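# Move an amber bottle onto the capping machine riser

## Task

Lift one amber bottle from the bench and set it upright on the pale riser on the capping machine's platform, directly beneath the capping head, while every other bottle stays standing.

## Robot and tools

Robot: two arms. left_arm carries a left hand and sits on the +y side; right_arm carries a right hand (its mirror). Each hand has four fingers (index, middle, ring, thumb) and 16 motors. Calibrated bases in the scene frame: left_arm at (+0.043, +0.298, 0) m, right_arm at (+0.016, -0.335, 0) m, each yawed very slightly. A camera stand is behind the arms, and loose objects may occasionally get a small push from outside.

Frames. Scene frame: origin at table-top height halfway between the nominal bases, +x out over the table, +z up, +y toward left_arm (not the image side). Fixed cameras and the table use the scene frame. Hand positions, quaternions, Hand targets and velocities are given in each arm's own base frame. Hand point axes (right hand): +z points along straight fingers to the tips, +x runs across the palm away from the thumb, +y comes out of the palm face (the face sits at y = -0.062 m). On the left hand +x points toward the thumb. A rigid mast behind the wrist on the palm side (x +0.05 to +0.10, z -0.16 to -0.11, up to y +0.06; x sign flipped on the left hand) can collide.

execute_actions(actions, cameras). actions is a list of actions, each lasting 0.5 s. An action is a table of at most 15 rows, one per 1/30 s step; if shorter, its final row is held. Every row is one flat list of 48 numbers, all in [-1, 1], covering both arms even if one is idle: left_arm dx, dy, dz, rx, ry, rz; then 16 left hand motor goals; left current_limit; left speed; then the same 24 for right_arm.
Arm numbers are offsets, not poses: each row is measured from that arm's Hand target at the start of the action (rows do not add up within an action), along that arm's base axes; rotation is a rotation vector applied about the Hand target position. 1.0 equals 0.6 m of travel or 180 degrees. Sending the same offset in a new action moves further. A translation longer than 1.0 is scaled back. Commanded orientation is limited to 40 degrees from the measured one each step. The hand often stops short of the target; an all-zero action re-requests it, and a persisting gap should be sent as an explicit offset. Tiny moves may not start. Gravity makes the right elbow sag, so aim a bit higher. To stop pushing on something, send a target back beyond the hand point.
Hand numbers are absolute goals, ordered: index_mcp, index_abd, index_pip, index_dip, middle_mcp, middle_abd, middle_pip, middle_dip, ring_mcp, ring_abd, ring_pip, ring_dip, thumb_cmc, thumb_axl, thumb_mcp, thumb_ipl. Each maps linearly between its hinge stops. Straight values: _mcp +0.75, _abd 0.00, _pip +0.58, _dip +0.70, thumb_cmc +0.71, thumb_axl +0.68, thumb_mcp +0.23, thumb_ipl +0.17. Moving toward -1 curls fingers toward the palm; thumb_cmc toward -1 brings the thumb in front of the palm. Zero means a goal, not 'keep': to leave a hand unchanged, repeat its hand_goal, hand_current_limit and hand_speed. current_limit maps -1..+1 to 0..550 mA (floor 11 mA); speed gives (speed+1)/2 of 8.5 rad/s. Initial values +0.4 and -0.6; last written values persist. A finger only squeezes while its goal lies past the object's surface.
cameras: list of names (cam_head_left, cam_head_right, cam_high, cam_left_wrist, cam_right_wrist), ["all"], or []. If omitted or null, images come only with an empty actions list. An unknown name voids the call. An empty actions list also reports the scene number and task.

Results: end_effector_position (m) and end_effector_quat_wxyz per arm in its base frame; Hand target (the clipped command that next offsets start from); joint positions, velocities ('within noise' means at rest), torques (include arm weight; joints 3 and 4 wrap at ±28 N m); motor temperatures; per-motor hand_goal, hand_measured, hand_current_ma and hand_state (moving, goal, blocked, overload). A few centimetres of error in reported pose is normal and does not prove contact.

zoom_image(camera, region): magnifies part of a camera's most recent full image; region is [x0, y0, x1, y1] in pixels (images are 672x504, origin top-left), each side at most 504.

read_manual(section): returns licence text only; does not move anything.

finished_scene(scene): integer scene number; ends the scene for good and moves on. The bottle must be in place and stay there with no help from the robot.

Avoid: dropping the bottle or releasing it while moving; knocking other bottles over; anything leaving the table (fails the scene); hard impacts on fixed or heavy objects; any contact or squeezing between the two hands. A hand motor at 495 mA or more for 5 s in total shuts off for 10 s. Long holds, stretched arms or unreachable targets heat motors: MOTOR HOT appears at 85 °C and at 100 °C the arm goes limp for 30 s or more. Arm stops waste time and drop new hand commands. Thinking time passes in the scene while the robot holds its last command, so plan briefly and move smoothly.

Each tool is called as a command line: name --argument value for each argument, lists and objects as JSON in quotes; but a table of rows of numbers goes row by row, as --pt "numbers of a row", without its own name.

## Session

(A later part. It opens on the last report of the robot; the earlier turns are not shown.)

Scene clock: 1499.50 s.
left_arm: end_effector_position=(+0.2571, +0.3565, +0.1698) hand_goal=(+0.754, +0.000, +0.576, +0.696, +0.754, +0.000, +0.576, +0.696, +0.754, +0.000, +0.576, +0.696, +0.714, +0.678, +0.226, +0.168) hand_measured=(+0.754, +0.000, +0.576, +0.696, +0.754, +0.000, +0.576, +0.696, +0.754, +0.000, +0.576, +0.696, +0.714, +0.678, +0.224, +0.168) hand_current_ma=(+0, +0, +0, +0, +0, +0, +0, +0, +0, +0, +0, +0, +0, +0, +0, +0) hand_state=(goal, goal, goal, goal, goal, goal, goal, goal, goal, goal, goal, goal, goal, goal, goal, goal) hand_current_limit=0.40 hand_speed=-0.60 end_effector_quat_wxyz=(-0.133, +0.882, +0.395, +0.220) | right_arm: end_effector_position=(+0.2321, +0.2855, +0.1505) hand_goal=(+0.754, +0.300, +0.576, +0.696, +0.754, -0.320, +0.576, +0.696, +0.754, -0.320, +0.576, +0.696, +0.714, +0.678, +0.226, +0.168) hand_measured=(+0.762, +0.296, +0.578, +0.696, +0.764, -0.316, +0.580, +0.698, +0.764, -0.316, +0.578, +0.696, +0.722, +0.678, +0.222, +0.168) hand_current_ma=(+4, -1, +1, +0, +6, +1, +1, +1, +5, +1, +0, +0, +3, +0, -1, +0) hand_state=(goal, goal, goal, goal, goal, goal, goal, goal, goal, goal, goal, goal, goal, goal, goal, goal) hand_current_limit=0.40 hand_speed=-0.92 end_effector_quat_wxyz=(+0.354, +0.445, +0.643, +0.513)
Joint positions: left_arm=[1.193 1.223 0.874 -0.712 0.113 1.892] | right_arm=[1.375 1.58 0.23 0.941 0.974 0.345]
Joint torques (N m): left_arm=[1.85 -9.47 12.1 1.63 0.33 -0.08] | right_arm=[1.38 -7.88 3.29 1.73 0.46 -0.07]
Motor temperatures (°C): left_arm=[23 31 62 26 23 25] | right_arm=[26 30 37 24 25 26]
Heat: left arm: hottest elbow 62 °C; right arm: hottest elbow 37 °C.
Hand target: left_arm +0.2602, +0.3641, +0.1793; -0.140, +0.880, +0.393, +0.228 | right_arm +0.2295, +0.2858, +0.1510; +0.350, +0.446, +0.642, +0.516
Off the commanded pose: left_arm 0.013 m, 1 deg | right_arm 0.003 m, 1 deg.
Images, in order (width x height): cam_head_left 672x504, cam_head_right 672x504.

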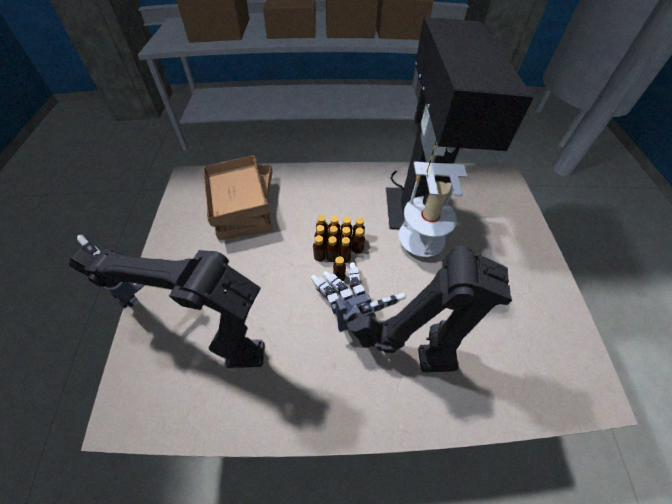

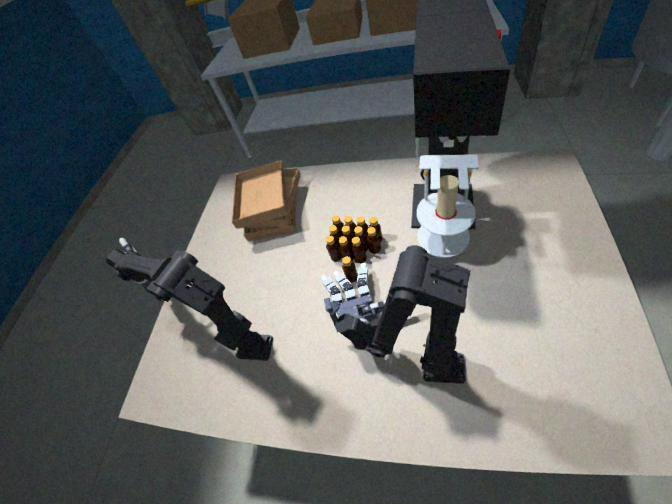

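execute_actions --actions '[[[0,0,0,0,0,0,0.754,0,0.576,0.696,0.754,0,0.576,0.696,0.754,0,0.576,0.696,0.714,0.678,0.226,0.168,0.4,-0.6,0,0,0,0,0,0,0.754,0.05,0.576,0.696,0.754,-0.05,0.576,0.696,0.754,-0.1,0.576,0.696,0.714,0.678,0.226,0.168,0.3,-0.9]],[[0,0,0,0,0,0,0.754,0,0.576,0.696,0.754,0,0.576,0.696,0.754,0,0.576,0.696,0.714,0.678,0.226,0.168,0.4,-0.6,0,0,0,0,0,0,0.754,-0.15,0.576,0.696,0.754,0.15,0.576,0.696,0.754,0,0.576,0.696,0.714,0.678,0.226,0.168,0.7,-0.85]]]' --cameras '["cam_head_left", "cam_head_right"]'

zoom_image --camera "cam_head_left" --region '[315, 235, 375, 295]'

zoom_image --camera "cam_head_right" --region '[320, 235, 380, 295]'

Scene clock: 1523.67 s.
left_arm: end_effector_position=(+0.2571, +0.3565, +0.1698) hand_goal=(+0.754, +0.000, +0.576, +0.696, +0.754, +0.000, +0.576, +0.696, +0.754, +0.000, +0.576, +0.696, +0.714, +0.678, +0.226, +0.168) hand_measured=(+0.754, +0.000, +0.576, +0.696, +0.754, +0.000, +0.576, +0.696, +0.754, +0.000, +0.576, +0.696, +0.714, +0.678, +0.224, +0.168) hand_current_ma=(+0, +0, +0, +0, +0, +0, +0, +0, +0, +0, +0, +0, +0, +0, +0, +0) hand_state=(goal, goal, goal, goal, goal, goal, goal, goal, goal, goal, goal, goal, goal, goal, goal, goal) hand_current_limit=0.40 hand_speed=-0.60 end_effector_quat_wxyz=(-0.133, +0.882, +0.395, +0.220) | right_arm: end_effector_position=(+0.2317, +0.2857, +0.1505) hand_goal=(+0.754, -0.150, +0.576, +0.696, +0.754, +0.150, +0.576, +0.696, +0.754, +0.000, +0.576, +0.696, +0.714, +0.678, +0.226, +0.168) hand_measured=(+0.762, +0.090, +0.578, +0.696, +0.764, -0.112, +0.580, +0.698, +0.764, -0.004, +0.578, +0.696, +0.722, +0.678, +0.224, +0.168) hand_current_ma=(+4, +468, +1, +0, +6, -467, +1, +1, +5, -1, +0, +0, +3, +0, -1, +0) hand_state=(goal, blocked, goal, goal, goal, blocked, goal, goal, goal, goal, goal, goal, goal, goal, goal, goal) hand_current_limit=0.70 hand_speed=-0.85 end_effector_quat_wxyz=(+0.353, +0.445, +0.643, +0.514)
Joint positions: left_arm=[1.193 1.223 0.874 -0.712 0.113 1.892] | right_arm=[1.377 1.58 0.23 0.941 0.975 0.346]
Joint torques (N m): left_arm=[1.79 -9.47 12.11 1.61 0.33 -0.08] | right_arm=[1.38 -8.06 3.34 1.7 0.47 -0.08]
Motor temperatures (°C): left_arm=[23 31 62 26 23 25] | right_arm=[26 30 36 24 25 26]
Heat: left arm: hottest elbow 62 °C; right arm: hottest elbow 36 °C.
Hand target: left_arm +0.2602, +0.3641, +0.1793; -0.140, +0.880, +0.393, +0.228 | right_arm +0.2295, +0.2858, +0.1510; +0.350, +0.445, +0.642, +0.516
Off the commanded pose: left_arm 0.013 m, 1 deg | right_arm 0.002 m, 1 deg.
Images, in order (width x height): cam_head_left 672x504, cam_head_right 672x504.

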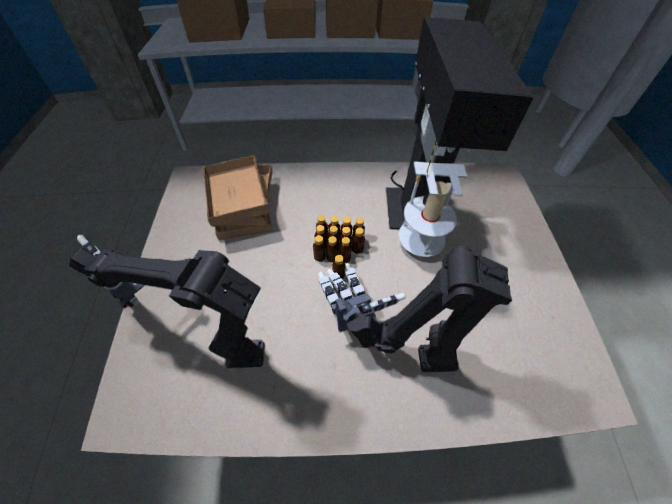

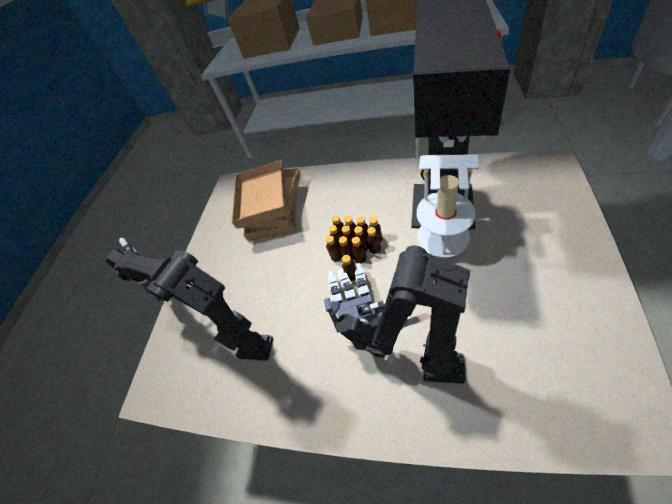

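Scaled by 8.400 from the camera's 672x504 image, which has a finer 960x720 frame.

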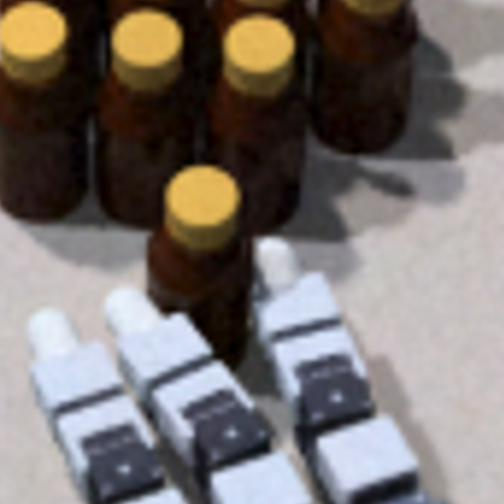

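Scaled by 8.400 from the camera's 672x504 image, which has a finer 960x720 frame.

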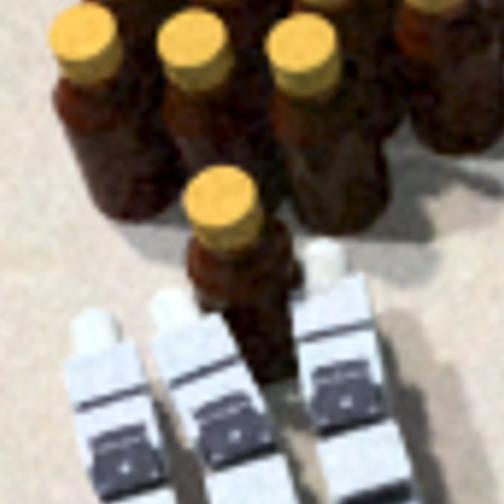

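execute_actions --actions '[[[0,0,0,0,0,0,0.754,0,0.576,0.696,0.754,0,0.576,0.696,0.754,0,0.576,0.696,0.714,0.678,0.226,0.168,0.4,-0.6,0,0,0.035,0,0,0,0.754,-0.15,0.576,0.696,0.754,0.15,0.576,0.696,0.754,0,0.576,0.696,0.714,0.678,0.226,0.168,0.7,-0.85]],[[0,0,0,0,0,0,0.754,0,0.576,0.696,0.754,0,0.576,0.696,0.754,0,0.576,0.696,0.714,0.678,0.226,0.168,0.4,-0.6,0,0,0.035,0,0,0,0.754,-0.15,0.576,0.696,0.754,0.15,0.576,0.696,0.754,0,0.576,0.696,0.714,0.678,0.226,0.168,0.7,-0.85]]]' --cameras '["cam_head_left", "cam_head_right"]'

zoom_image --camera "cam_head_left" --region '[315, 225, 375, 285]'

zoom_image --camera "cam_head_right" --region '[320, 225, 380, 285]'

Scene clock: 1535.30 s.
left_arm: end_effector_position=(+0.2571, +0.3565, +0.1698) hand_goal=(+0.754, +0.000, +0.576, +0.696, +0.754, +0.000, +0.576, +0.696, +0.754, +0.000, +0.576, +0.696, +0.714, +0.678, +0.226, +0.168) hand_measured=(+0.754, +0.000, +0.576, +0.696, +0.754, +0.000, +0.576, +0.696, +0.754, +0.000, +0.576, +0.696, +0.714, +0.678, +0.224, +0.168) hand_current_ma=(+0, +0, +0, +0, +0, +0, +0, +0, +0, +0, +0, +0, +0, +0, +0, +0) hand_state=(goal, goal, goal, goal, goal, goal, goal, goal, goal, goal, goal, goal, goal, goal, goal, goal) hand_current_limit=0.40 hand_speed=-0.60 end_effector_quat_wxyz=(-0.133, +0.882, +0.395, +0.220) | right_arm: end_effector_position=(+0.2305, +0.2806, +0.1766) hand_goal=(+0.754, -0.150, +0.576, +0.696, +0.754, +0.150, +0.576, +0.696, +0.754, +0.000, +0.576, +0.696, +0.714, +0.678, +0.226, +0.168) hand_measured=(+0.794, +0.088, +0.598, +0.704, +0.794, -0.112, +0.594, +0.704, +0.764, -0.004, +0.578, +0.696, +0.722, +0.678, +0.224, +0.168) hand_current_ma=(+53, +467, +17, +3, +54, -467, +13, +4, +5, -1, +0, +0, +3, +0, -1, +0) hand_state=(blocked, blocked, blocked, goal, blocked, blocked, goal, goal, goal, goal, goal, goal, goal, goal, goal, goal) hand_current_limit=0.70 hand_speed=-0.85 end_effector_quat_wxyz=(+0.358, +0.439, +0.658, +0.496)
Joint positions: left_arm=[1.193 1.223 0.874 -0.712 0.113 1.892] | right_arm=[1.377 1.352 0.227 0.666 0.968 0.35]
Joint torques (N m): left_arm=[1.79 -9.47 12.11 1.62 0.33 -0.08] | right_arm=[1.32 -8.35 6.75 1.91 0.74 -0.11]
Motor temperatures (°C): left_arm=[23 31 62 26 23 25] | right_arm=[26 30 36 24 25 26]
Heat: left arm: hottest elbow 62 °C; right arm: hottest elbow 36 °C.
Hand target: left_arm +0.2602, +0.3641, +0.1793; -0.140, +0.880, +0.393, +0.228 | right_arm +0.2294, +0.2858, +0.1930; +0.350, +0.445, +0.642, +0.516
Off the commanded pose: left_arm 0.013 m, 1 deg | right_arm 0.017 m, 3 deg.
Images, in order (width x height): cam_head_left 672x504, cam_head_right 672x504.

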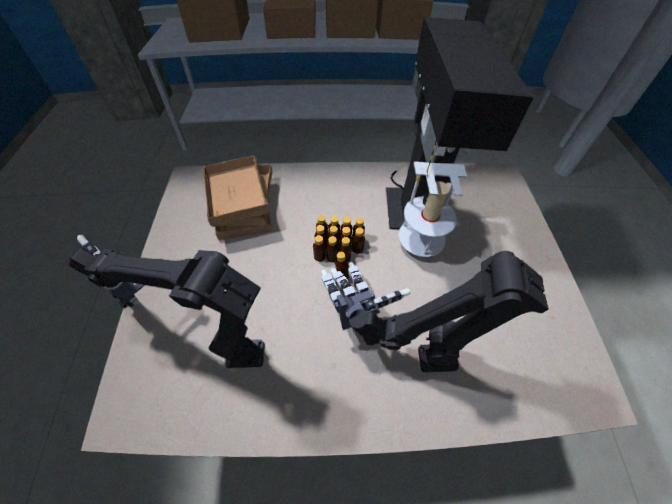

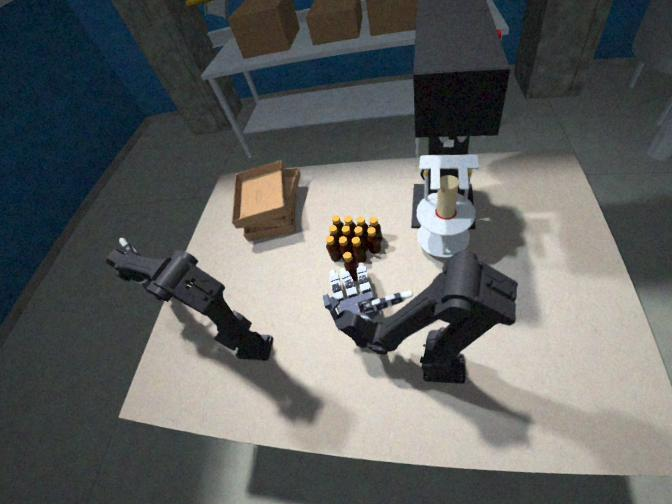

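Scaled by 8.400 from the camera's 672x504 image, which has a finer 960x720 frame.

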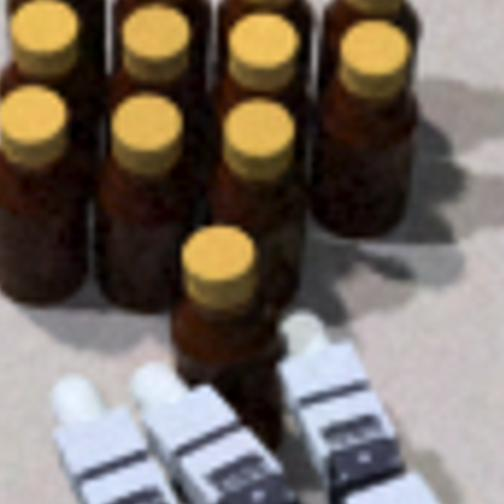

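Scaled by 8.400 from the camera's 672x504 image, which has a finer 960x720 frame.

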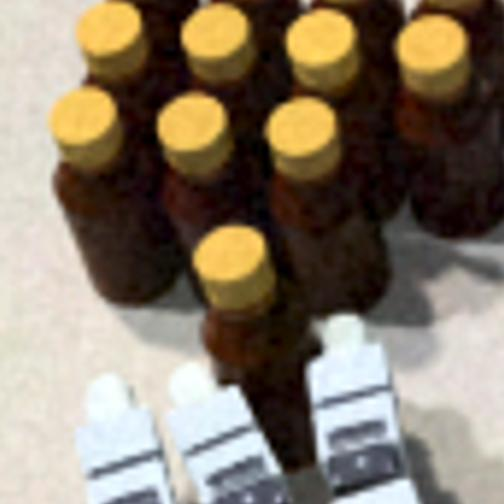

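execute_actions --actions '[[[0,0,0,0,0,0,0.754,0,0.576,0.696,0.754,0,0.576,0.696,0.754,0,0.576,0.696,0.714,0.678,0.226,0.168,0.4,-0.6,-0.01,-0.005,0.05,0,0,0,0.754,-0.15,0.576,0.696,0.754,0.15,0.576,0.696,0.754,0,0.576,0.696,0.714,0.678,0.226,0.168,0.7,-0.85]],[[0,0,0,0,0,0,0.754,0,0.576,0.696,0.754,0,0.576,0.696,0.754,0,0.576,0.696,0.714,0.678,0.226,0.168,0.4,-0.6,-0.01,-0.005,0.05,0,0,0,0.754,-0.15,0.576,0.696,0.754,0.15,0.576,0.696,0.754,0,0.576,0.696,0.714,0.678,0.226,0.168,0.7,-0.85]]]' --cameras '["cam_head_left", "cam_head_right"]'

zoom_image --camera "cam_head_left" --region '[310, 220, 380, 290]'

zoom_image --camera "cam_head_right" --region '[315, 220, 385, 290]'

Scene clock: 1545.80 s.
left_arm: end_effector_position=(+0.2571, +0.3565, +0.1698) hand_goal=(+0.754, +0.000, +0.576, +0.696, +0.754, +0.000, +0.576, +0.696, +0.754, +0.000, +0.576, +0.696, +0.714, +0.678, +0.226, +0.168) hand_measured=(+0.754, +0.000, +0.576, +0.696, +0.754, +0.000, +0.576, +0.696, +0.754, +0.000, +0.576, +0.696, +0.714, +0.678, +0.224, +0.168) hand_current_ma=(+0, +0, +0, +0, +0, +0, +0, +0, +0, +0, +0, +0, +0, +0, +0, +0) hand_state=(goal, goal, goal, goal, goal, goal, goal, goal, goal, goal, goal, goal, goal, goal, goal, goal) hand_current_limit=0.40 hand_speed=-0.60 end_effector_quat_wxyz=(-0.133, +0.882, +0.395, +0.220) | right_arm: end_effector_position=(+0.2176, +0.2651, +0.2206) hand_goal=(+0.754, -0.150, +0.576, +0.696, +0.754, +0.150, +0.576, +0.696, +0.754, +0.000, +0.576, +0.696, +0.714, +0.678, +0.226, +0.168) hand_measured=(+0.796, +0.088, +0.598, +0.704, +0.798, -0.112, +0.596, +0.706, +0.764, -0.004, +0.578, +0.696, +0.722, +0.678, +0.224, +0.168) hand_current_ma=(+58, +468, +19, +3, +61, -467, +15, +4, +5, -1, +0, +0, +3, +0, -1, +0) hand_state=(blocked, blocked, blocked, goal, blocked, blocked, goal, goal, goal, goal, goal, goal, goal, goal, goal, goal) hand_current_limit=0.70 hand_speed=-0.85 end_effector_quat_wxyz=(+0.363, +0.434, +0.666, +0.486)
Joint positions: left_arm=[1.193 1.223 0.874 -0.712 0.113 1.892] | right_arm=[1.421 1.023 0.241 0.264 1.007 0.385]
Joint torques (N m): left_arm=[1.79 -9.52 12.11 1.62 0.33 -0.08] | right_arm=[1.38 -5.83 12.33 1.78 0.9 -0.11]
Motor temperatures (°C): left_arm=[23 31 63 26 23 25] | right_arm=[26 30 37 24 25 26]
Heat: left arm: hottest elbow 63 °C; right arm: hottest elbow 37 °C.
Hand target: left_arm +0.2602, +0.3641, +0.1793; -0.140, +0.880, +0.393, +0.228 | right_arm +0.2175, +0.2798, +0.2531; +0.350, +0.446, +0.642, +0.516
Off the commanded pose: left_arm 0.013 m, 1 deg | right_arm 0.036 m, 5 deg.
Images, in order (width x height): cam_head_left 672x504, cam_head_right 672x504.

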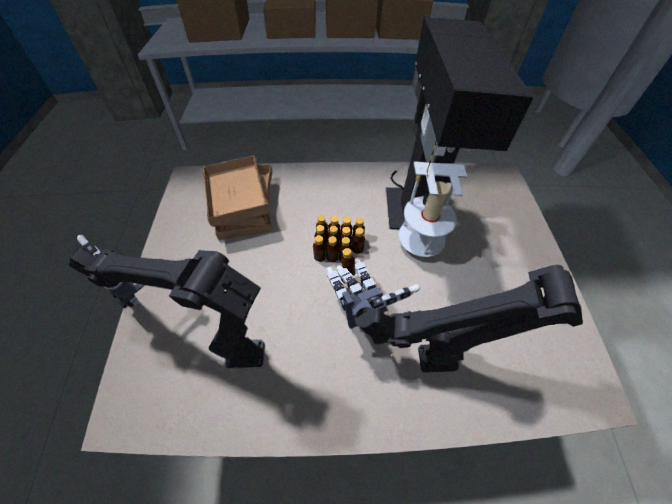

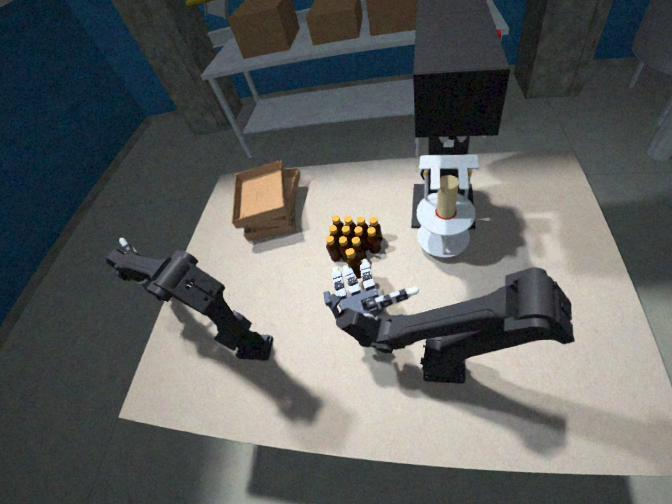

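Scaled by 7.200 from the camera's 672x504 image, which has a finer 960x720 frame.

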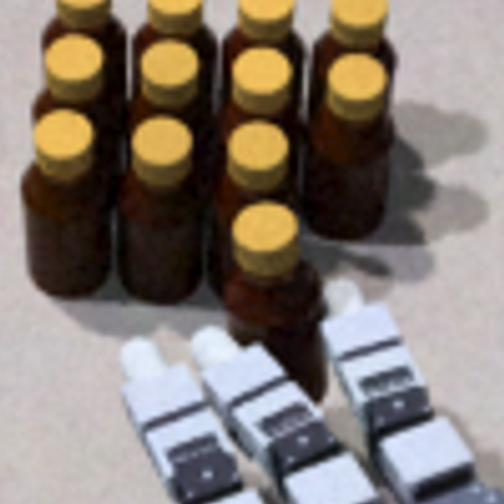

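Scaled by 7.200 from the camera's 672x504 image, which has a finer 960x720 frame.

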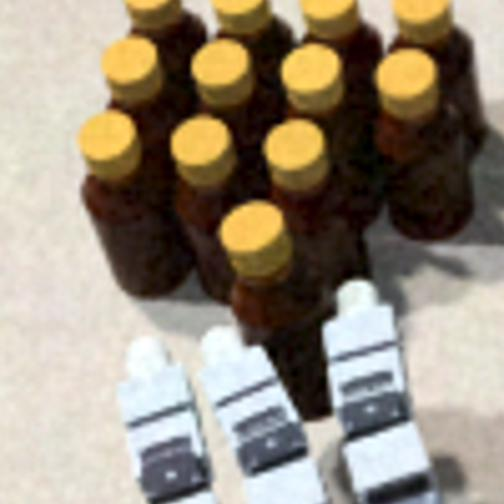

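execute_actions --actions '[[[0,0,0,0,0,0,0.754,0,0.576,0.696,0.754,0,0.576,0.696,0.754,0,0.576,0.696,0.714,0.678,0.226,0.168,0.4,-0.6,0,-0.03,0.07,0,0,0,0.754,-0.15,0.576,0.696,0.754,0.15,0.576,0.696,0.754,0,0.576,0.696,0.714,0.678,0.226,0.168,0.7,-0.85]],[[0,0,0,0,0,0,0.754,0,0.576,0.696,0.754,0,0.576,0.696,0.754,0,0.576,0.696,0.714,0.678,0.226,0.168,0.4,-0.6,0.01,-0.06,0.07,0,0,-0.055,0.754,-0.15,0.576,0.696,0.754,0.15,0.576,0.696,0.754,0,0.576,0.696,0.714,0.678,0.226,0.168,0.7,-0.85]],[[0,0,0,0,0,0,0.754,0,0.576,0.696,0.754,0,0.576,0.696,0.754,0,0.576,0.696,0.714,0.678,0.226,0.168,0.4,-0.6,0.01,-0.06,0.07,0,0,-0.055,0.754,-0.15,0.576,0.696,0.754,0.15,0.576,0.696,0.754,0,0.576,0.696,0.714,0.678,0.226,0.168,0.7,-0.85]]]' --cameras '["cam_head_left", "cam_head_right"]'

Scene clock: 1574.77 s.
left_arm: end_effector_position=(+0.2571, +0.3565, +0.1698) hand_goal=(+0.754, +0.000, +0.576, +0.696, +0.754, +0.000, +0.576, +0.696, +0.754, +0.000, +0.576, +0.696, +0.714, +0.678, +0.226, +0.168) hand_measured=(+0.754, +0.000, +0.576, +0.696, +0.754, +0.000, +0.576, +0.696, +0.754, +0.000, +0.576, +0.696, +0.714, +0.678, +0.224, +0.168) hand_current_ma=(+0, +0, +0, +0, +0, +0, +0, +0, +0, +0, +0, +0, +0, +0, +0, +0) hand_state=(goal, goal, goal, goal, goal, goal, goal, goal, goal, goal, goal, goal, goal, goal, goal, goal) hand_current_limit=0.40 hand_speed=-0.60 end_effector_quat_wxyz=(-0.133, +0.882, +0.395, +0.220) | right_arm: end_effector_position=(+0.2270, +0.1858, +0.3451) hand_goal=(+0.754, -0.150, +0.576, +0.696, +0.754, +0.150, +0.576, +0.696, +0.754, +0.000, +0.576, +0.696, +0.714, +0.678, +0.226, +0.168) hand_measured=(+0.798, +0.084, +0.600, +0.704, +0.800, -0.112, +0.596, +0.706, +0.764, -0.004, +0.578, +0.696, +0.722, +0.678, +0.224, +0.168) hand_current_ma=(+64, +467, +21, +3, +65, -467, +16, +5, +5, -1, +0, +0, +3, +0, -1, +0) hand_state=(blocked, blocked, blocked, goal, blocked, blocked, blocked, goal, goal, goal, goal, goal, goal, goal, goal, goal) hand_current_limit=0.70 hand_speed=-0.85 end_effector_quat_wxyz=(+0.442, +0.531, +0.579, +0.433)
Joint positions: left_arm=[1.193 1.223 0.874 -0.712 0.113 1.892] | right_arm=[1.385 0.701 0.517 -0.654 1.251 0.758]
Joint torques (N m): left_arm=[1.85 -9.47 12.12 1.63 0.33 -0.08] | right_arm=[0.56 -1.96 15.16 1.1 1.35 -0.12]
Motor temperatures (°C): left_arm=[23 31 63 26 23 25] | right_arm=[26 30 40 24 26 26]
Heat: left arm: hottest elbow 63 °C; right arm: hottest elbow 40 °C.
Hand target: left_arm +0.2602, +0.3641, +0.1793; -0.140, +0.880, +0.393, +0.228 | right_arm +0.2295, +0.1898, +0.3790; +0.433, +0.549, +0.556, +0.448
Off the commanded pose: left_arm 0.013 m, 1 deg | right_arm 0.034 m, 4 deg.
Images, in order (width x height): cam_head_left 672x504, cam_head_right 672x504.

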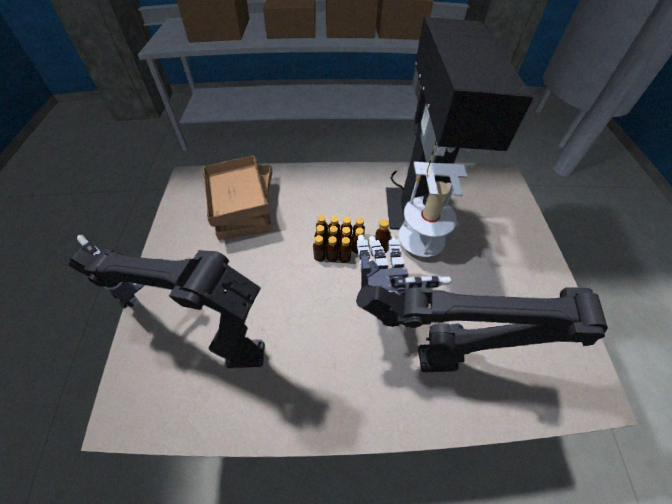

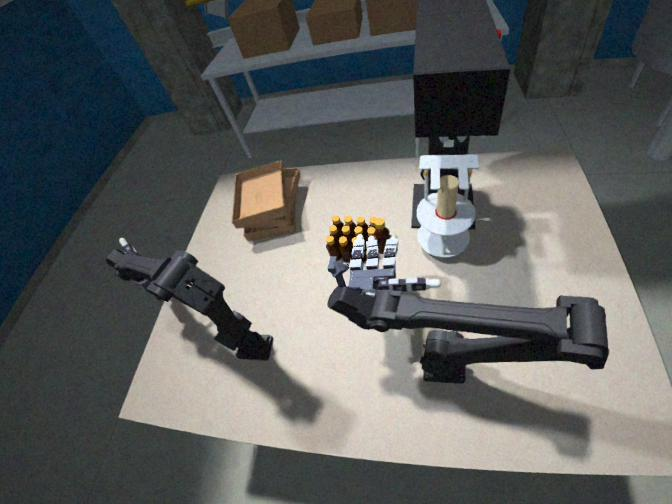

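execute_actions --actions '[[[0,0,0,0,0,0,0.754,0,0.576,0.696,0.754,0,0.576,0.696,0.754,0,0.576,0.696,0.714,0.678,0.226,0.168,0.4,-0.6,0.005,-0.075,0.086,0,0,-0.059,0.754,-0.15,0.576,0.696,0.754,0.15,0.576,0.696,0.754,0,0.576,0.696,0.714,0.678,0.226,0.168,0.7,-0.85]],[[0,0,0,0,0,0,0.754,0,0.576,0.696,0.754,0,0.576,0.696,0.754,0,0.576,0.696,0.714,0.678,0.226,0.168,0.4,-0.6,0.005,-0.075,0.086,0,0,-0.059,0.754,-0.15,0.576,0.696,0.754,0.15,0.576,0.696,0.754,0,0.576,0.696,0.714,0.678,0.226,0.168,0.7,-0.85]],[[0,0,0,0,0,0,0.754,0,0.576,0.696,0.754,0,0.576,0.696,0.754,0,0.576,0.696,0.714,0.678,0.226,0.168,0.4,-0.6,0.01,-0.06,0.06,0,0,0,0.754,-0.15,0.576,0.696,0.754,0.15,0.576,0.696,0.754,0,0.576,0.696,0.714,0.678,0.226,0.168,0.7,-0.85]]]' --cameras '["all"]'

Scene clock: 1595.40 s.
left_arm: end_effector_position=(+0.2571, +0.3565, +0.1698) hand_goal=(+0.754, +0.000, +0.576, +0.696, +0.754, +0.000, +0.576, +0.696, +0.754, +0.000, +0.576, +0.696, +0.714, +0.678, +0.226, +0.168) hand_measured=(+0.754, +0.000, +0.576, +0.696, +0.754, +0.000, +0.576, +0.696, +0.754, +0.000, +0.576, +0.696, +0.714, +0.678, +0.224, +0.168) hand_current_ma=(+0, +0, +0, +0, +0, +0, +0, +0, +0, +0, +0, +0, +0, +0, +0, +0) hand_state=(goal, goal, goal, goal, goal, goal, goal, goal, goal, goal, goal, goal, goal, goal, goal, goal) hand_current_limit=0.40 hand_speed=-0.60 end_effector_quat_wxyz=(-0.133, +0.882, +0.395, +0.220) | right_arm: end_effector_position=(+0.2413, +0.0707, +0.4881) hand_goal=(+0.754, -0.150, +0.576, +0.696, +0.754, +0.150, +0.576, +0.696, +0.754, +0.000, +0.576, +0.696, +0.714, +0.678, +0.226, +0.168) hand_measured=(+0.802, +0.084, +0.602, +0.704, +0.800, -0.112, +0.598, +0.706, +0.764, -0.004, +0.578, +0.696, +0.722, +0.678, +0.224, +0.168) hand_current_ma=(+71, +467, +23, +4, +68, -467, +16, +5, +5, -1, +0, +0, +4, +0, -1, +0) hand_state=(blocked, blocked, blocked, goal, blocked, blocked, blocked, goal, goal, goal, goal, goal, goal, goal, goal, goal) hand_current_limit=0.70 hand_speed=-0.85 end_effector_quat_wxyz=(+0.514, +0.634, +0.470, +0.337)
Joint positions: left_arm=[1.193 1.223 0.874 -0.712 0.113 1.892] | right_arm=[1.146 0.703 0.944 -1.534 1.313 1.226]
Joint torques (N m): left_arm=[1.85 -9.47 12.11 1.63 0.33 -0.08] | right_arm=[-0.21 -2.14 13.78 1.24 1.83 -0.31]
Motor temperatures (°C): left_arm=[23 31 63 26 23 25] | right_arm=[26 29 43 24 28 26]
Heat: left arm: hottest elbow 63 °C; right arm: hottest elbow 43 °C.
Hand target: left_arm +0.2602, +0.3641, +0.1793; -0.140, +0.880, +0.393, +0.228 | right_arm +0.2415, +0.0638, +0.5182; +0.509, +0.642, +0.446, +0.361
Off the commanded pose: left_arm 0.013 m, 1 deg | right_arm 0.031 m, 4 deg.
camera_calibration:
cam_left_wrist: T_world_to_cam=[[-0.92583, -0.0861573, -0.36799, 0.300001], [-0.372841, 0.367617, 0.851966, -0.223197], [0.0618761, 0.925978, -0.372474, -0.153909], [0, 0, 0, 1]] pos_world=[0.204056, 0.250414, 0.243227]
cam_right_wrist: T_world_to_cam=[[-0.0475552, -0.742069, 0.668635, -0.226342], [-0.933648, -0.204894, -0.293801, 0.340693], [0.35502, -0.638241, -0.683088, 0.416792], [0, 0, 0, 1]] pos_world=[0.159355, 0.167859, 0.536142]

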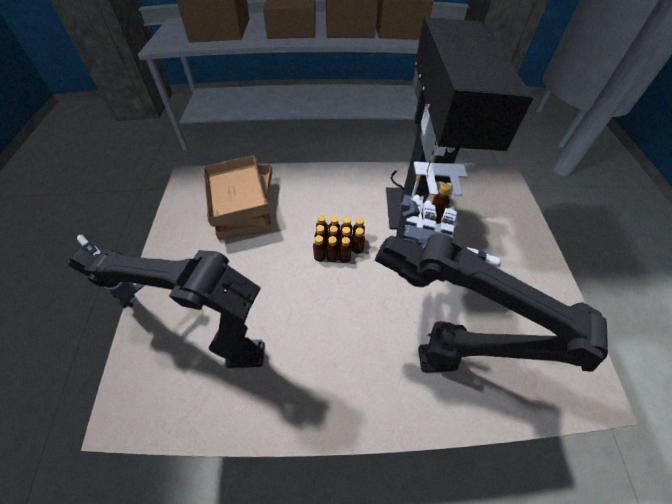

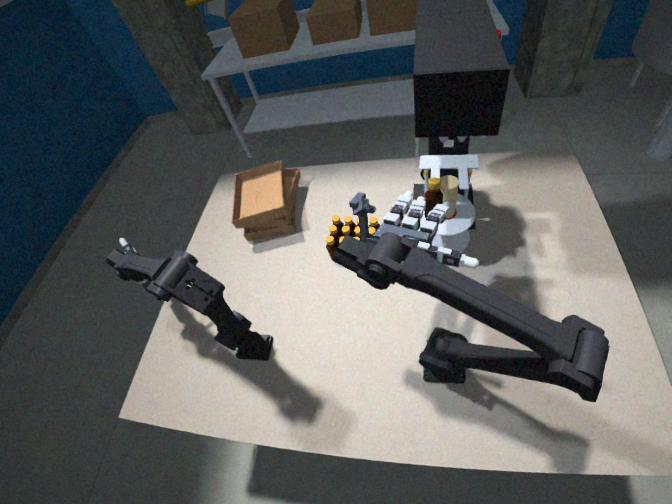

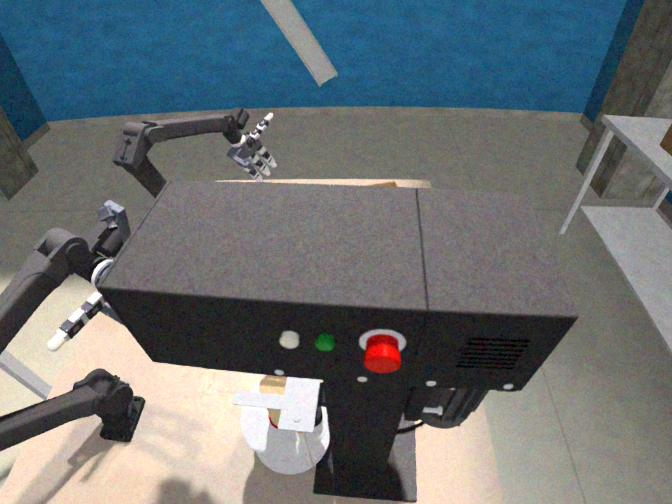

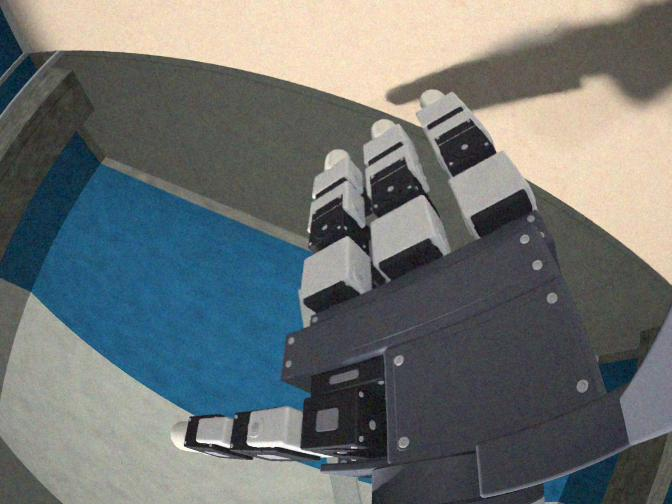

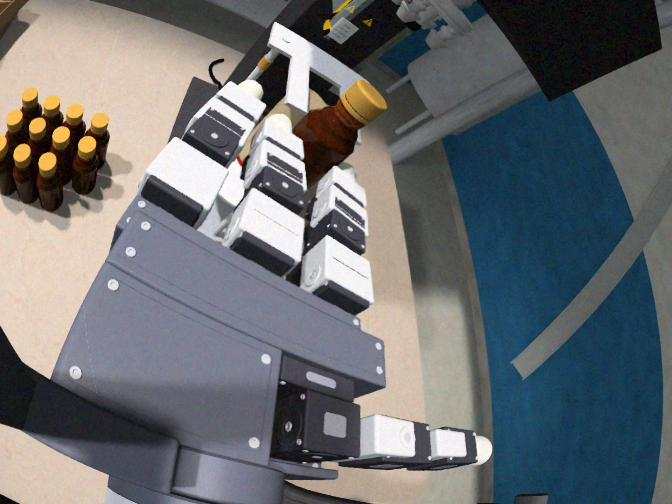

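zoom_image --camera "cam_head_left" --region '[390, 150, 500, 250]'

zoom_image --camera "cam_head_right" --region '[390, 140, 500, 240]'

zoom_image --camera "cam_high" --region '[215, 360, 345, 490]'

Scaled by 4.582 from the camera's 672x504 image, which has a finer 960x720 frame.

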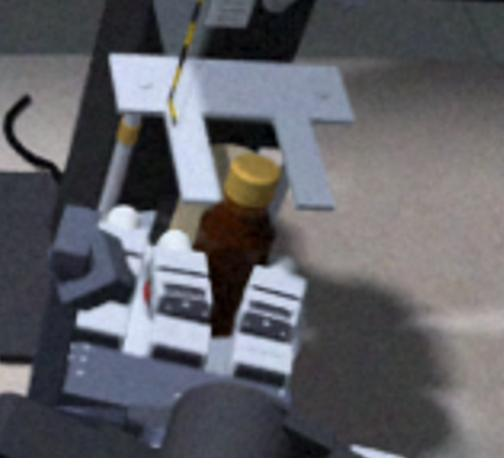

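Scaled by 4.582 from the camera's 672x504 image, which has a finer 960x720 frame.

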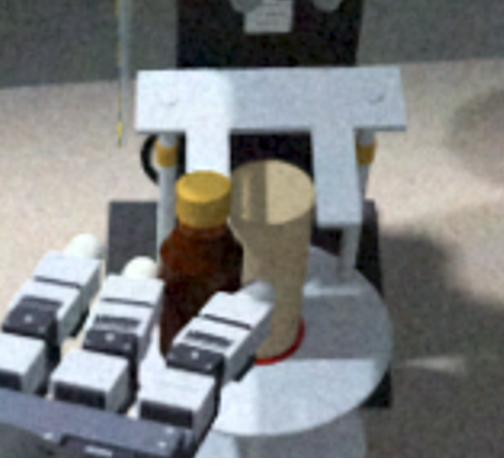

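Scaled by 3.877 from the camera's 672x504 image, which has a finer 960x720 frame.

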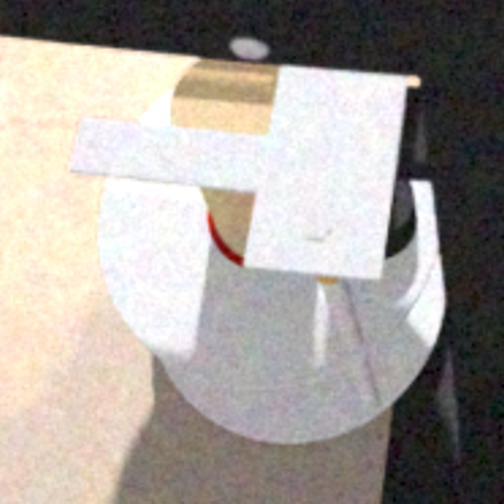

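execute_actions --actions '[[[0,0,0,0,0,0,0.754,0,0.576,0.696,0.754,0,0.576,0.696,0.754,0,0.576,0.696,0.714,0.678,0.226,0.168,0.4,-0.6,0,-0.03,0.005,0.012,-0.012,-0.004,0.754,-0.15,0.576,0.696,0.754,0.15,0.576,0.696,0.754,0,0.576,0.696,0.714,0.678,0.226,0.168,0.7,-0.85]],[[0,0,0,0,0,0,0.754,0,0.576,0.696,0.754,0,0.576,0.696,0.754,0,0.576,0.696,0.714,0.678,0.226,0.168,0.4,-0.6,0,-0.035,0.005,0,0,0,0.754,-0.15,0.576,0.696,0.754,0.15,0.576,0.696,0.754,0,0.576,0.696,0.714,0.678,0.226,0.168,0.7,-0.85]]]' --cameras '["cam_head_left", "cam_head_right", "cam_high"]'

zoom_image --camera "cam_head_right" --region '[400, 140, 490, 230]'

zoom_image --camera "cam_head_left" --region '[400, 150, 490, 240]'

Scene clock: 1676.20 s.
left_arm: end_effector_position=(+0.2571, +0.3565, +0.1698) hand_goal=(+0.754, +0.000, +0.576, +0.696, +0.754, +0.000, +0.576, +0.696, +0.754, +0.000, +0.576, +0.696, +0.714, +0.678, +0.226, +0.168) hand_measured=(+0.754, +0.000, +0.576, +0.696, +0.754, +0.000, +0.576, +0.696, +0.754, +0.000, +0.576, +0.696, +0.714, +0.678, +0.224, +0.168) hand_current_ma=(+0, +0, +0, +0, +0, +0, +0, +0, +0, +0, +0, +0, +0, +0, +0, +0) hand_state=(goal, goal, goal, goal, goal, goal, goal, goal, goal, goal, goal, goal, goal, goal, goal, goal) hand_current_limit=0.40 hand_speed=-0.60 end_effector_quat_wxyz=(-0.133, +0.882, +0.395, +0.220) | right_arm: end_effector_position=(+0.2448, +0.0337, +0.5136) hand_goal=(+0.754, -0.150, +0.576, +0.696, +0.754, +0.150, +0.576, +0.696, +0.754, +0.000, +0.576, +0.696, +0.714, +0.678, +0.226, +0.168) hand_measured=(+0.802, +0.084, +0.602, +0.704, +0.800, -0.112, +0.598, +0.706, +0.764, -0.002, +0.578, +0.696, +0.722, +0.678, +0.224, +0.168) hand_current_ma=(+71, +467, +23, +4, +68, -467, +16, +5, +5, +0, +0, +0, +4, +0, -1, +0) hand_state=(blocked, blocked, blocked, goal, blocked, blocked, blocked, goal, goal, goal, goal, goal, goal, goal, goal, goal) hand_current_limit=0.70 hand_speed=-0.85 end_effector_quat_wxyz=(+0.504, +0.648, +0.441, +0.363)
Joint positions: left_arm=[1.193 1.223 0.874 -0.712 0.113 1.892] | right_arm=[1.012 0.562 0.927 -1.209 1.261 0.845]
Joint torques (N m): left_arm=[1.85 -9.47 12.12 1.62 0.33 -0.07] | right_arm=[0.09 -1.67 9.74 2.15 1.38 -0.3]
Motor temperatures (°C): left_arm=[23 31 63 26 23 25] | right_arm=[26 29 47 24 33 26]
Heat: left arm: hottest elbow 63 °C; right arm: hottest elbow 47 °C.
Hand target: left_arm +0.2602, +0.3641, +0.1793; -0.140, +0.880, +0.393, +0.228 | right_arm +0.2415, +0.0248, +0.5242; +0.507, +0.648, +0.425, +0.378
Off the commanded pose: left_arm 0.013 m, 1 deg | right_arm 0.014 m, 3 deg.
Images, in order (width x height): cam_head_left 672x504, cam_head_right 672x504, cam_high 672x504.

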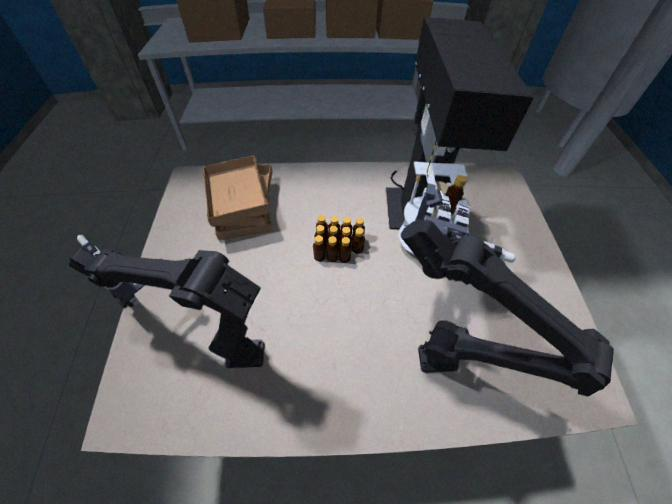

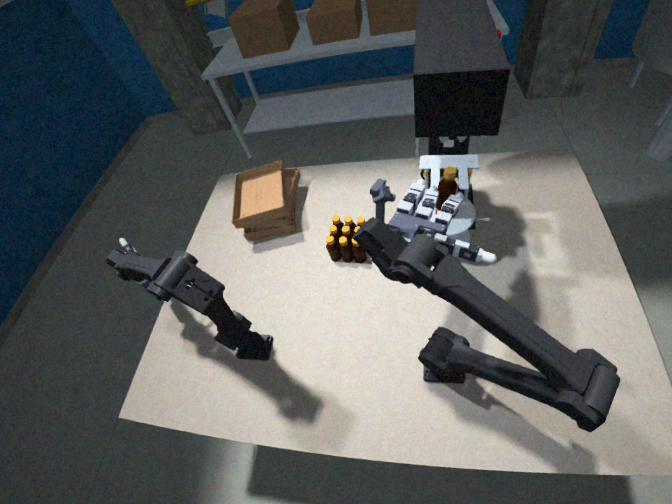

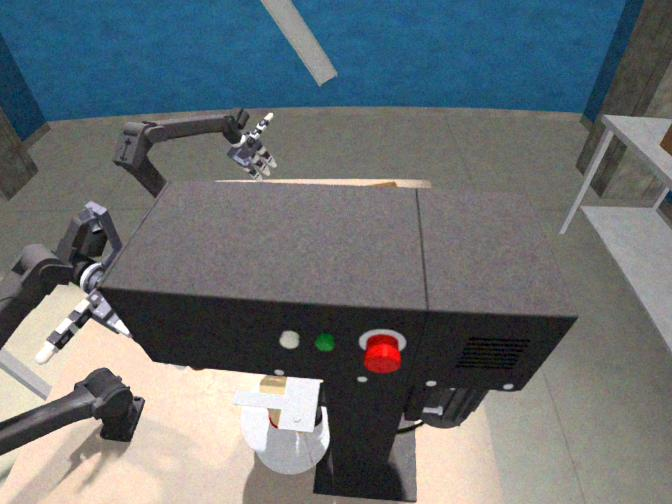

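Scaled by 5.600 from the camera's 672x504 image, which has a finer 960x720 frame.

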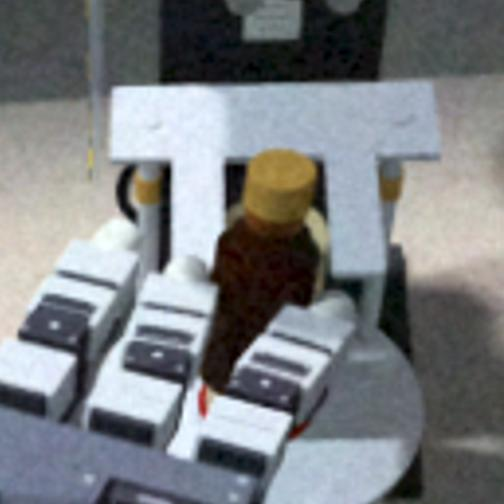

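Scaled by 5.600 from the camera's 672x504 image, which has a finer 960x720 frame.

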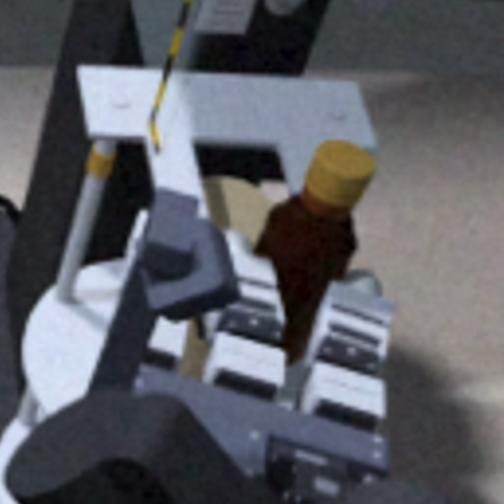

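execute_actions --actions '[[[0,0,0,0,0,0,0.754,0,0.576,0.696,0.754,0,0.576,0.696,0.754,0,0.576,0.696,0.714,0.678,0.226,0.168,0.4,-0.6,0.025,-0.005,-0.03,-0.0102,0.0037,0.0026,0.754,-0.15,0.576,0.696,0.754,0.15,0.576,0.696,0.754,0,0.576,0.696,0.714,0.678,0.226,0.168,0.7,-0.85]],[[0,0,0,0,0,0,0.754,0,0.576,0.696,0.754,0,0.576,0.696,0.754,0,0.576,0.696,0.714,0.678,0.226,0.168,0.4,-0.6,0.025,-0.005,0,0,0,0,0.754,-0.15,0.576,0.696,0.754,0.15,0.576,0.696,0.754,0,0.576,0.696,0.714,0.678,0.226,0.168,0.7,-0.85]]]' --cameras '["cam_head_left", "cam_head_right", "cam_high"]'

zoom_image --camera "cam_head_right" --region '[400, 140, 490, 230]'

zoom_image --camera "cam_head_left" --region '[400, 150, 490, 240]'

zoom_image --camera "cam_high" --region '[200, 350, 300, 450]'

Scene clock: 1713.17 s.
left_arm: end_effector_position=(+0.2571, +0.3565, +0.1698) hand_goal=(+0.754, +0.000, +0.576, +0.696, +0.754, +0.000, +0.576, +0.696, +0.754, +0.000, +0.576, +0.696, +0.714, +0.678, +0.226, +0.168) hand_measured=(+0.754, +0.000, +0.576, +0.696, +0.754, +0.000, +0.576, +0.696, +0.754, +0.000, +0.576, +0.696, +0.714, +0.678, +0.224, +0.168) hand_current_ma=(+0, +0, +0, +0, +0, +0, +0, +0, +0, +0, +0, +0, +0, +0, +0, +0) hand_state=(goal, goal, goal, goal, goal, goal, goal, goal, goal, goal, goal, goal, goal, goal, goal, goal) hand_current_limit=0.40 hand_speed=-0.60 end_effector_quat_wxyz=(-0.133, +0.882, +0.395, +0.220) | right_arm: end_effector_position=(+0.2767, +0.0276, +0.4917) hand_goal=(+0.754, -0.150, +0.576, +0.696, +0.754, +0.150, +0.576, +0.696, +0.754, +0.000, +0.576, +0.696, +0.714, +0.678, +0.226, +0.168) hand_measured=(+0.802, +0.084, +0.602, +0.704, +0.800, -0.112, +0.598, +0.706, +0.764, -0.002, +0.578, +0.696, +0.722, +0.678, +0.224, +0.168) hand_current_ma=(+71, +467, +23, +4, +68, -467, +16, +5, +5, +0, +0, +0, +4, +0, -1, +0) hand_state=(blocked, blocked, blocked, goal, blocked, blocked, blocked, goal, goal, goal, goal, goal, goal, goal, goal, goal) hand_current_limit=0.70 hand_speed=-0.85 end_effector_quat_wxyz=(+0.511, +0.638, +0.456, +0.352)
Joint positions: left_arm=[1.193 1.223 0.874 -0.712 0.113 1.892] | right_arm=[0.812 0.512 0.807 -0.829 1.1 0.468]
Joint torques (N m): left_arm=[1.85 -9.47 12.1 1.62 0.33 -0.08] | right_arm=[0.03 -2.08 10.32 2.76 0.84 -0.33]
Motor temperatures (°C): left_arm=[23 31 63 26 23 25] | right_arm=[26 29 45 24 32 26]
Heat: left arm: hottest elbow 63 °C; right arm: hottest elbow 45 °C.
Hand target: left_arm +0.2602, +0.3641, +0.1793; -0.140, +0.880, +0.393, +0.228 | right_arm +0.2715, +0.0188, +0.5062; +0.513, +0.640, +0.436, +0.370
Off the commanded pose: left_arm 0.013 m, 1 deg | right_arm 0.018 m, 3 deg.
Images, in order (width x height): cam_head_left 672x504, cam_head_right 672x504, cam_high 672x504.

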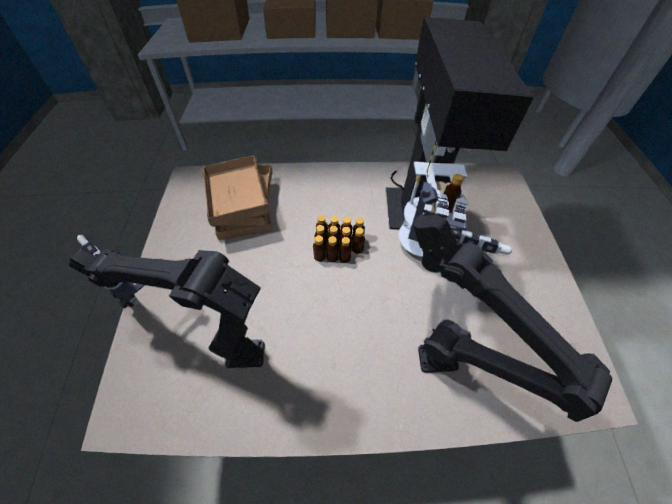

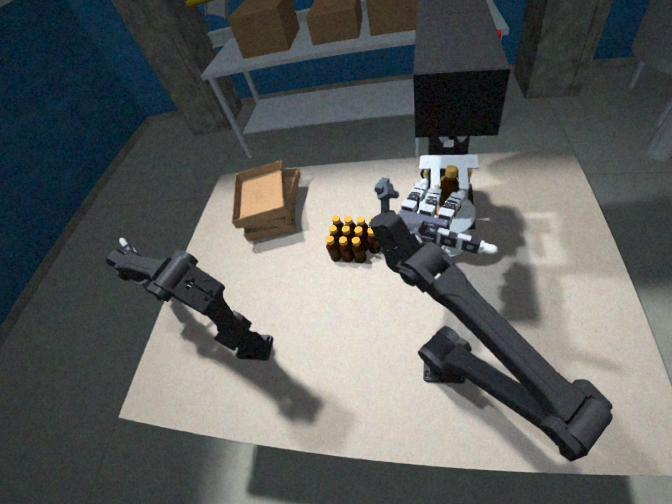

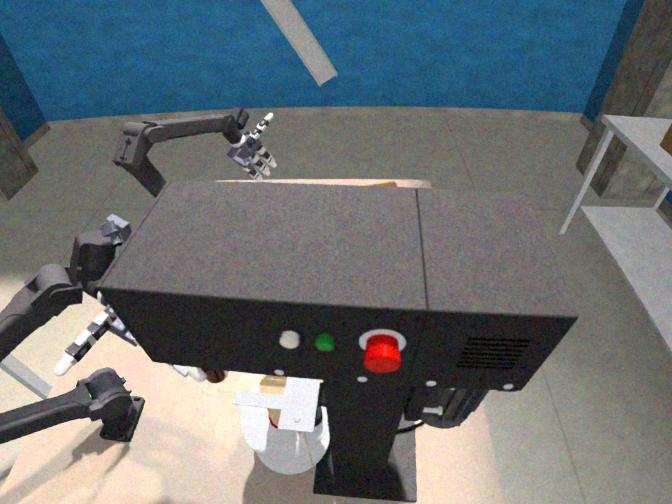

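Scaled by 5.600 from the camera's 672x504 image, which has a finer 960x720 frame.

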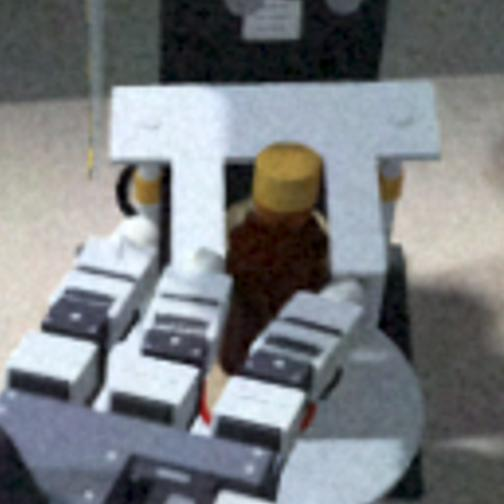

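Scaled by 5.600 from the camera's 672x504 image, which has a finer 960x720 frame.

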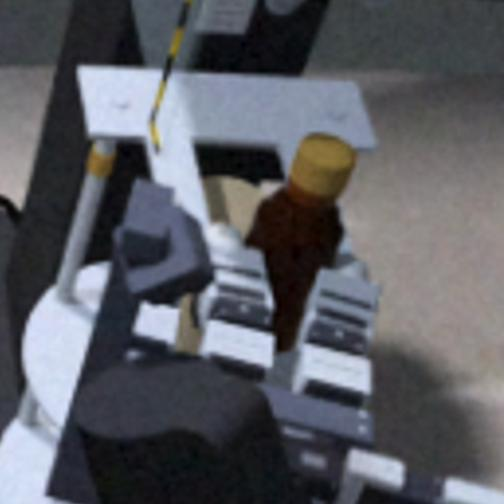

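Scaled by 5.040 from the camera's 672x504 image, which has a finer 960x720 frame.

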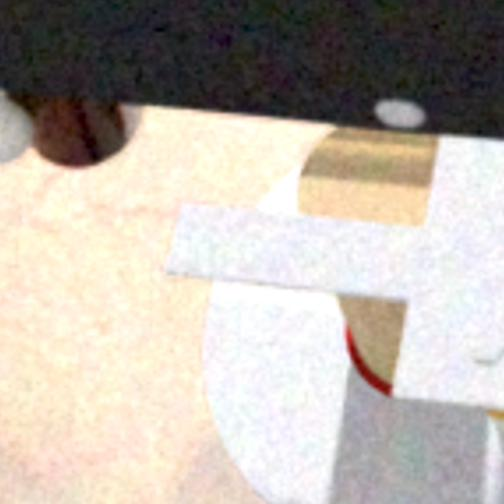

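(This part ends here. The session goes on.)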